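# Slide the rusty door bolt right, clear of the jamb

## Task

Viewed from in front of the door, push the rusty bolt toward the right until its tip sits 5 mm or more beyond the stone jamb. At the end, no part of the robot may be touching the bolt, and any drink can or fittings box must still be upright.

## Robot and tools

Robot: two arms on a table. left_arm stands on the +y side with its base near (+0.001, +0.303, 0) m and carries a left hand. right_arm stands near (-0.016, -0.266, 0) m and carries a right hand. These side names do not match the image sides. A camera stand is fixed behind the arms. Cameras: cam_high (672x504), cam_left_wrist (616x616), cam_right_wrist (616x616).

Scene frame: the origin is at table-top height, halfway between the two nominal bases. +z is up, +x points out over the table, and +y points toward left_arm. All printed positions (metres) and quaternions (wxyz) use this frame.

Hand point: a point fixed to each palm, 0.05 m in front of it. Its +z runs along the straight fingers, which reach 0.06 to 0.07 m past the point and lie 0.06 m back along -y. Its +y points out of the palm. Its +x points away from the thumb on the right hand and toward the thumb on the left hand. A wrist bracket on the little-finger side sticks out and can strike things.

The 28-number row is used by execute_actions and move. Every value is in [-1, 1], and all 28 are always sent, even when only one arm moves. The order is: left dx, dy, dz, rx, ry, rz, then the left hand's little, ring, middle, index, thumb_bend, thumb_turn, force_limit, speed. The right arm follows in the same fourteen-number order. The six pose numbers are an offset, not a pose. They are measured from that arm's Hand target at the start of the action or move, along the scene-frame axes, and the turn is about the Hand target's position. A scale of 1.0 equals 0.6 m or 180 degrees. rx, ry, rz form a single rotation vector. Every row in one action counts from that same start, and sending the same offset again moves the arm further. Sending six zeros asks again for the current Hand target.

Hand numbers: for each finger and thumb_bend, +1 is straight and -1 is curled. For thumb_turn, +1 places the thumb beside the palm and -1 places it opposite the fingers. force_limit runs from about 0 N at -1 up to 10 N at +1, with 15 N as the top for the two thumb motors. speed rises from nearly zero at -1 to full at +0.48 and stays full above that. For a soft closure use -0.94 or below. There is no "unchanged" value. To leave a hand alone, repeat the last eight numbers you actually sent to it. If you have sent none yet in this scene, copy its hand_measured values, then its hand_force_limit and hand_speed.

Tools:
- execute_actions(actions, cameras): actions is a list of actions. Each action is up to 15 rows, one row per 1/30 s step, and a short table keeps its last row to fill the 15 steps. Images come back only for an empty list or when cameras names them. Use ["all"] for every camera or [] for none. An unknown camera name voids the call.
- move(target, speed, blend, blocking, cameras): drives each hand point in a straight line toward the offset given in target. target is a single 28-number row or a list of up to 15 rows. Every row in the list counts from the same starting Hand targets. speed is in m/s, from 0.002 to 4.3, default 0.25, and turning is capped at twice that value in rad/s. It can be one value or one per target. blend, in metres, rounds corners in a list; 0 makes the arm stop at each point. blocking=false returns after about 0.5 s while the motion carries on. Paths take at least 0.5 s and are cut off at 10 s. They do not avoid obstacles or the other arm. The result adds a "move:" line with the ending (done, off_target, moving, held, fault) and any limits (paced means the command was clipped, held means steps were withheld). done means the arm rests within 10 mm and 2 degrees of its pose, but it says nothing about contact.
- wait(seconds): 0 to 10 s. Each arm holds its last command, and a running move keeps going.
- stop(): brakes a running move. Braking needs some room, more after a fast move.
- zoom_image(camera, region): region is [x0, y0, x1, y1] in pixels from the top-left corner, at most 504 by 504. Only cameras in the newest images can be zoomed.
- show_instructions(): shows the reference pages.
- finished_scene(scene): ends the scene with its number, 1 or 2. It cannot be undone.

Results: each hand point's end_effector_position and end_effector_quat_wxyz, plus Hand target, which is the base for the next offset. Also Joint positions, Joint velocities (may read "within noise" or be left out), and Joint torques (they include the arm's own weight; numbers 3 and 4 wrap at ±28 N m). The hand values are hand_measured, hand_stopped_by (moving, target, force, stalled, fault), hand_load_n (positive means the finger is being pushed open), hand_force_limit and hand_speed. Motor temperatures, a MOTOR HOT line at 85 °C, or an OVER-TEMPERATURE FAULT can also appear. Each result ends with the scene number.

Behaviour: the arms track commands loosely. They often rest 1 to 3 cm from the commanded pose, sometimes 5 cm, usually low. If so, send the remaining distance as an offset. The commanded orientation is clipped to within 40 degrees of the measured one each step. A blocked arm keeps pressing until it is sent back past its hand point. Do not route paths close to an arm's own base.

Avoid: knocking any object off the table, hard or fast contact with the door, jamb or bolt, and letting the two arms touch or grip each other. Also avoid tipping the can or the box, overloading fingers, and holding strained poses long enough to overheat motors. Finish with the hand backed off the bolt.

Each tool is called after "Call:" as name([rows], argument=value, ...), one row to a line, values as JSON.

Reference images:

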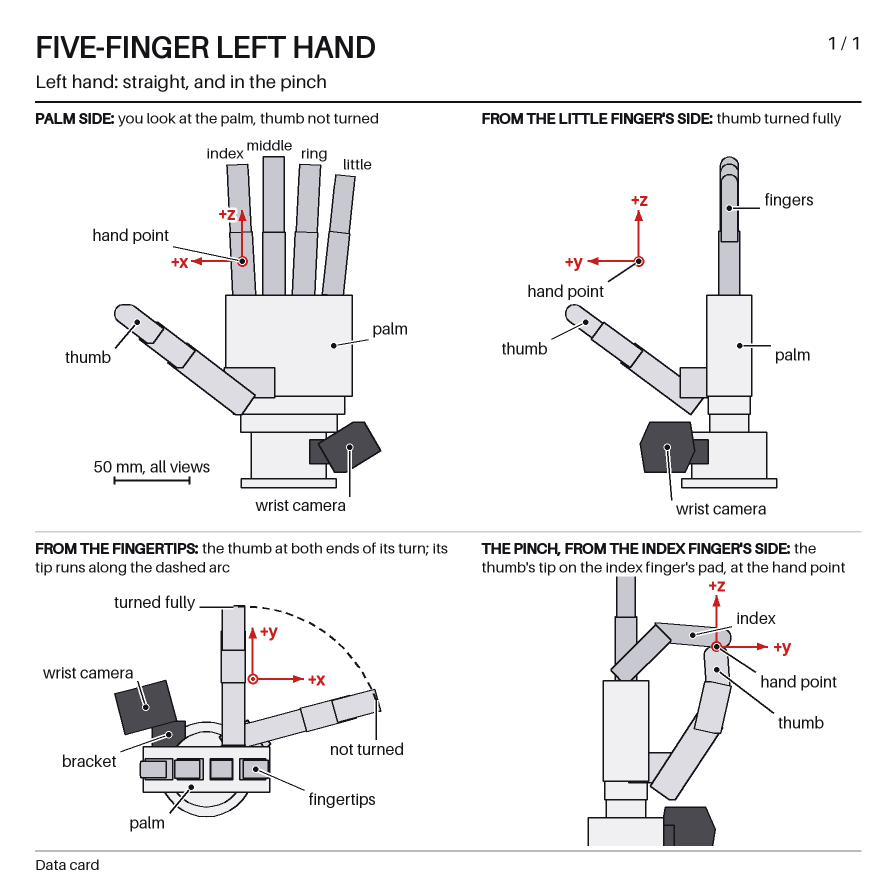

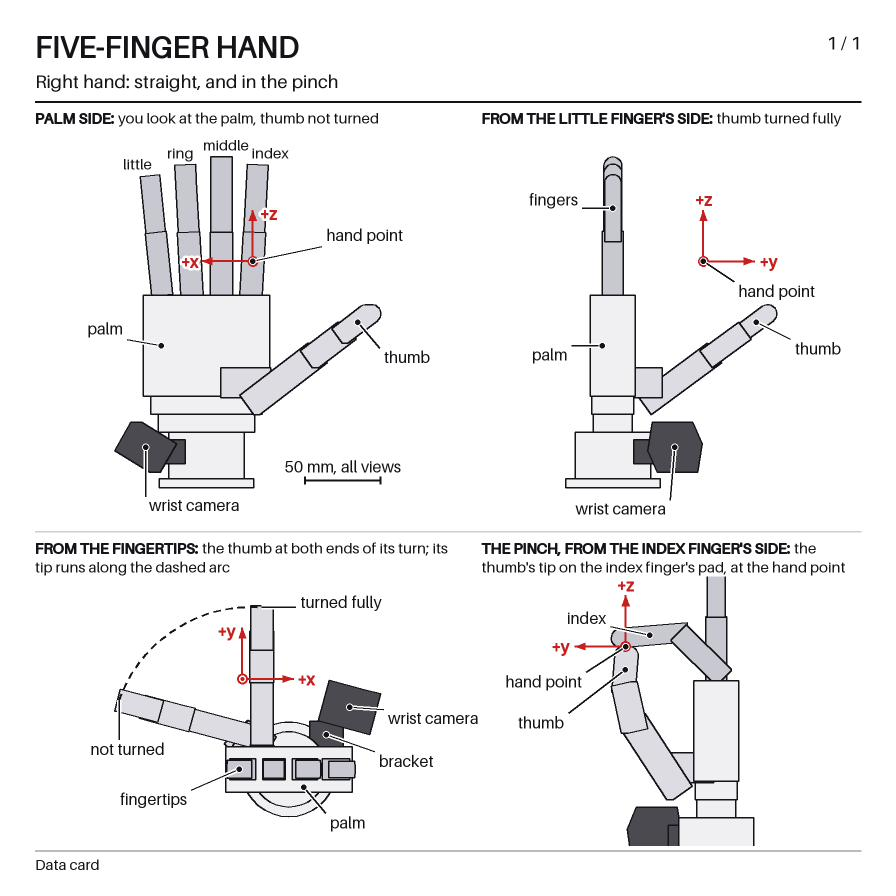

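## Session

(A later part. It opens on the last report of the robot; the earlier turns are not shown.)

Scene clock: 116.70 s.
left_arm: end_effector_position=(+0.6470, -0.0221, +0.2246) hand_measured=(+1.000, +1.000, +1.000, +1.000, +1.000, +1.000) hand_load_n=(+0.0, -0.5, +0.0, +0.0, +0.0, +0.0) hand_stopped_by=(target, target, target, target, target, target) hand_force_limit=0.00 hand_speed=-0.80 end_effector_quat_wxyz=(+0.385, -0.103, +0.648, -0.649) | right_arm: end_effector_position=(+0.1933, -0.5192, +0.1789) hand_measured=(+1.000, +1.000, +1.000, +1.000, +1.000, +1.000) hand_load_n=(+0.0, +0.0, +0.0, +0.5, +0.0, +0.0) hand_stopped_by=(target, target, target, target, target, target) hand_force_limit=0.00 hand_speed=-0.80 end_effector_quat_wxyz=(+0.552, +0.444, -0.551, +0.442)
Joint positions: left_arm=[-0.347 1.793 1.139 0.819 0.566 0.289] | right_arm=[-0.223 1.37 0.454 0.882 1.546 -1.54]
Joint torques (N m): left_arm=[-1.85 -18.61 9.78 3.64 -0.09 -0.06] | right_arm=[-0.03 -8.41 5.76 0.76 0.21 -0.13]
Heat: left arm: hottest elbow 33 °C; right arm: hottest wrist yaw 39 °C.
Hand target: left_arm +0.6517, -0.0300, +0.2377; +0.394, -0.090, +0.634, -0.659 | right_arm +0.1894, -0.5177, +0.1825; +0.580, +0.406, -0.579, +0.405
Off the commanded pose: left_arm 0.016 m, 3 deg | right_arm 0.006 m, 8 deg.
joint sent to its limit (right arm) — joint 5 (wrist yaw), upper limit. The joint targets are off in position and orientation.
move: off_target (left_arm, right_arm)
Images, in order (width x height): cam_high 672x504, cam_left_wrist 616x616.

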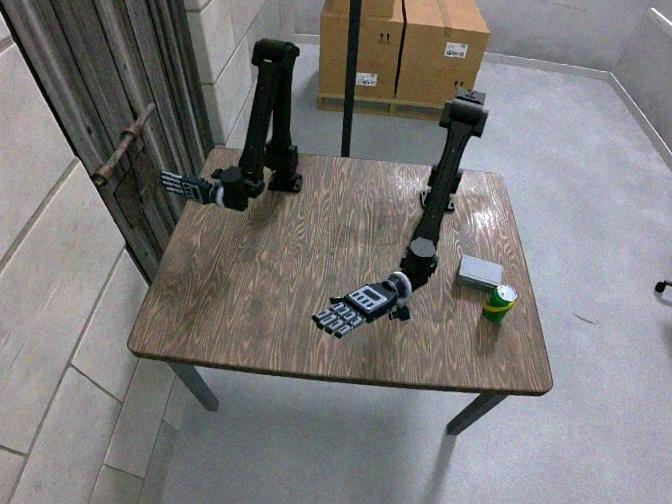

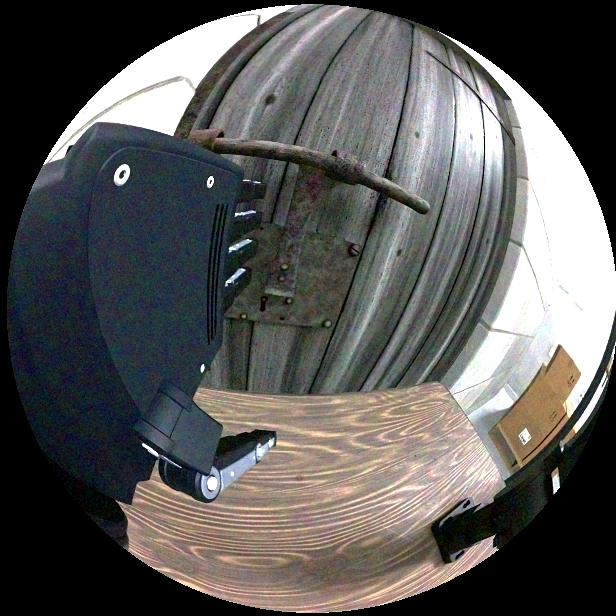

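Call:
zoom_image(camera="cam_left_wrist", region=[150, 90, 270, 210])

Call:
move(target=[0,0,0,0,0,0,1,1,1,1,1,1,0,-0.8,0.23,0.08,0.25,-0.0872,-0.4945,0.0872,1,1,1,1,1,1,0,-0.8], speed=0.35, cameras=["cam_left_wrist","cam_high"])

Scaled by 4.200 from the camera's 616x616 image, which has a finer 880x880 frame.

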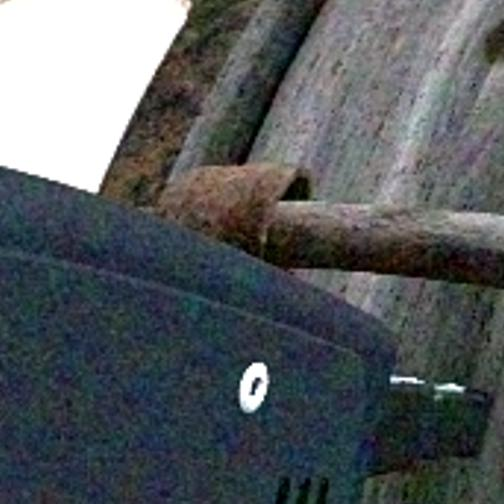

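Scene clock: 123.33 s.
left_arm: end_effector_position=(+0.6470, -0.0221, +0.2246) hand_measured=(+1.000, +1.000, +1.000, +1.000, +1.000, +1.000) hand_load_n=(-0.5, -0.5, +0.0, +0.0, +0.0, -0.5) hand_stopped_by=(target, target, target, target, target, target) hand_force_limit=0.00 hand_speed=-0.80 end_effector_quat_wxyz=(+0.385, -0.103, +0.648, -0.649) | right_arm: end_effector_position=(+0.3126, -0.4728, +0.3044) hand_measured=(+1.000, +1.000, +1.000, +1.000, +1.000, +1.000) hand_load_n=(+0.0, +0.0, +0.0, +0.0, +0.0, -0.5) hand_stopped_by=(target, target, target, target, target, target) hand_force_limit=0.00 hand_speed=-0.80 end_effector_quat_wxyz=(-0.043, -0.025, +0.702, -0.710)
Joint positions: left_arm=[-0.347 1.793 1.139 0.819 0.566 0.289] | right_arm=[-0.018 1.156 0.62 1.385 1.553 -0.945]
Joint torques (N m): left_arm=[-2.02 -18.78 9.65 3.63 -0.1 -0.09] | right_arm=[0.44 -6.24 12.01 0.44 -0.35 0.17]
Heat: left arm: hottest elbow 33 °C; right arm: hottest wrist yaw 36 °C.
Hand target: left_arm +0.6517, -0.0300, +0.2377; +0.394, -0.090, +0.634, -0.659 | right_arm +0.3274, -0.4697, +0.3325; +0.000, +0.000, +0.707, -0.707
Off the commanded pose: left_arm 0.016 m, 3 deg | right_arm 0.032 m, 6 deg.
joint sent to its limit (right arm) — joint 5 (wrist yaw), upper limit. The joint targets are off in position, not in orientation.
move: off_target (left_arm, right_arm)
Images, in order (width x height): cam_high 672x504, cam_left_wrist 616x616.

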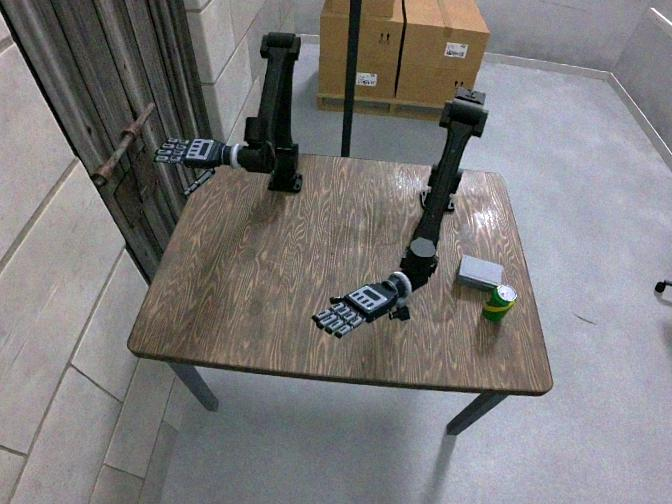

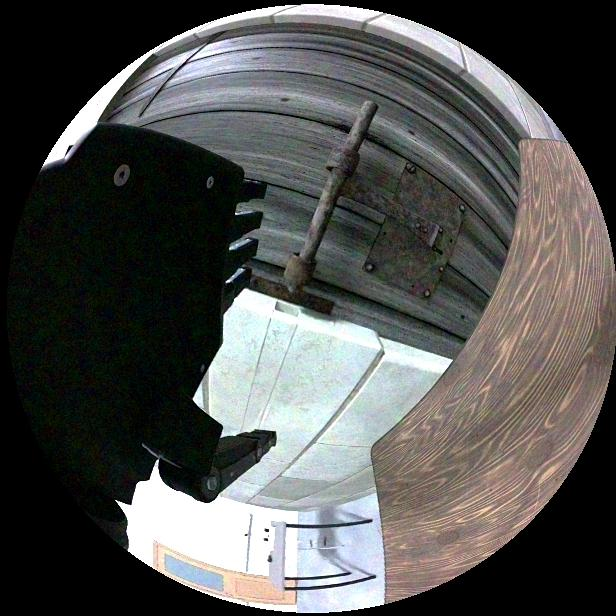

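Call:
zoom_image(camera="cam_left_wrist", region=[255, 240, 345, 330])

Scaled by 5.600 from the camera's 616x616 image, which has a finer 880x880 frame.

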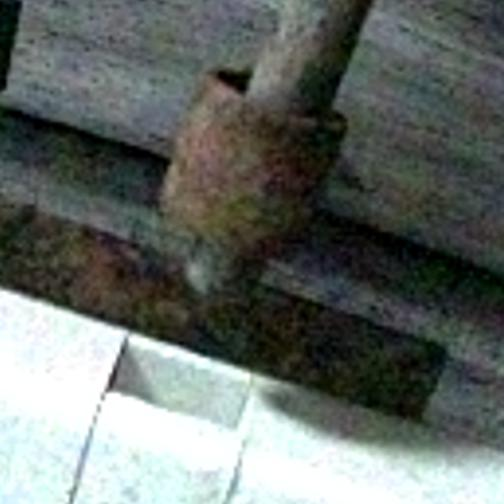

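Call:
zoom_image(camera="cam_high", region=[75, 150, 125, 200])

Call:
zoom_image(camera="cam_left_wrist", region=[280, 90, 460, 320])

Scaled by 10.080 from the camera's 672x504 image, which has a finer 960x720 frame.

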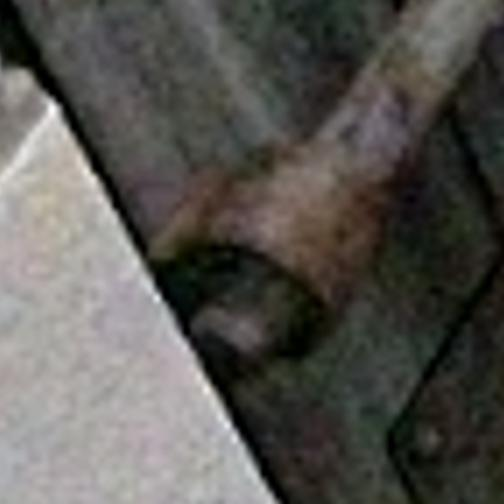

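Scaled by 2.191 from the camera's 616x616 image, which has a finer 880x880 frame.

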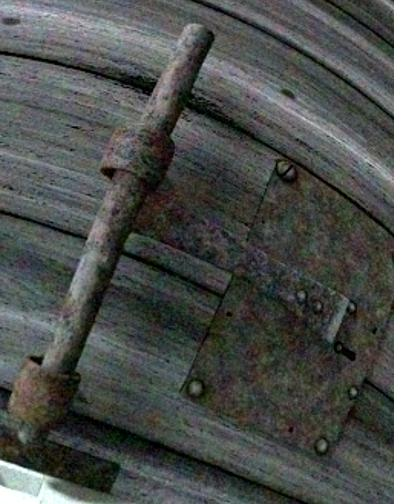

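Call:
finished_scene(scene=2)

The scene is finished: the task was done.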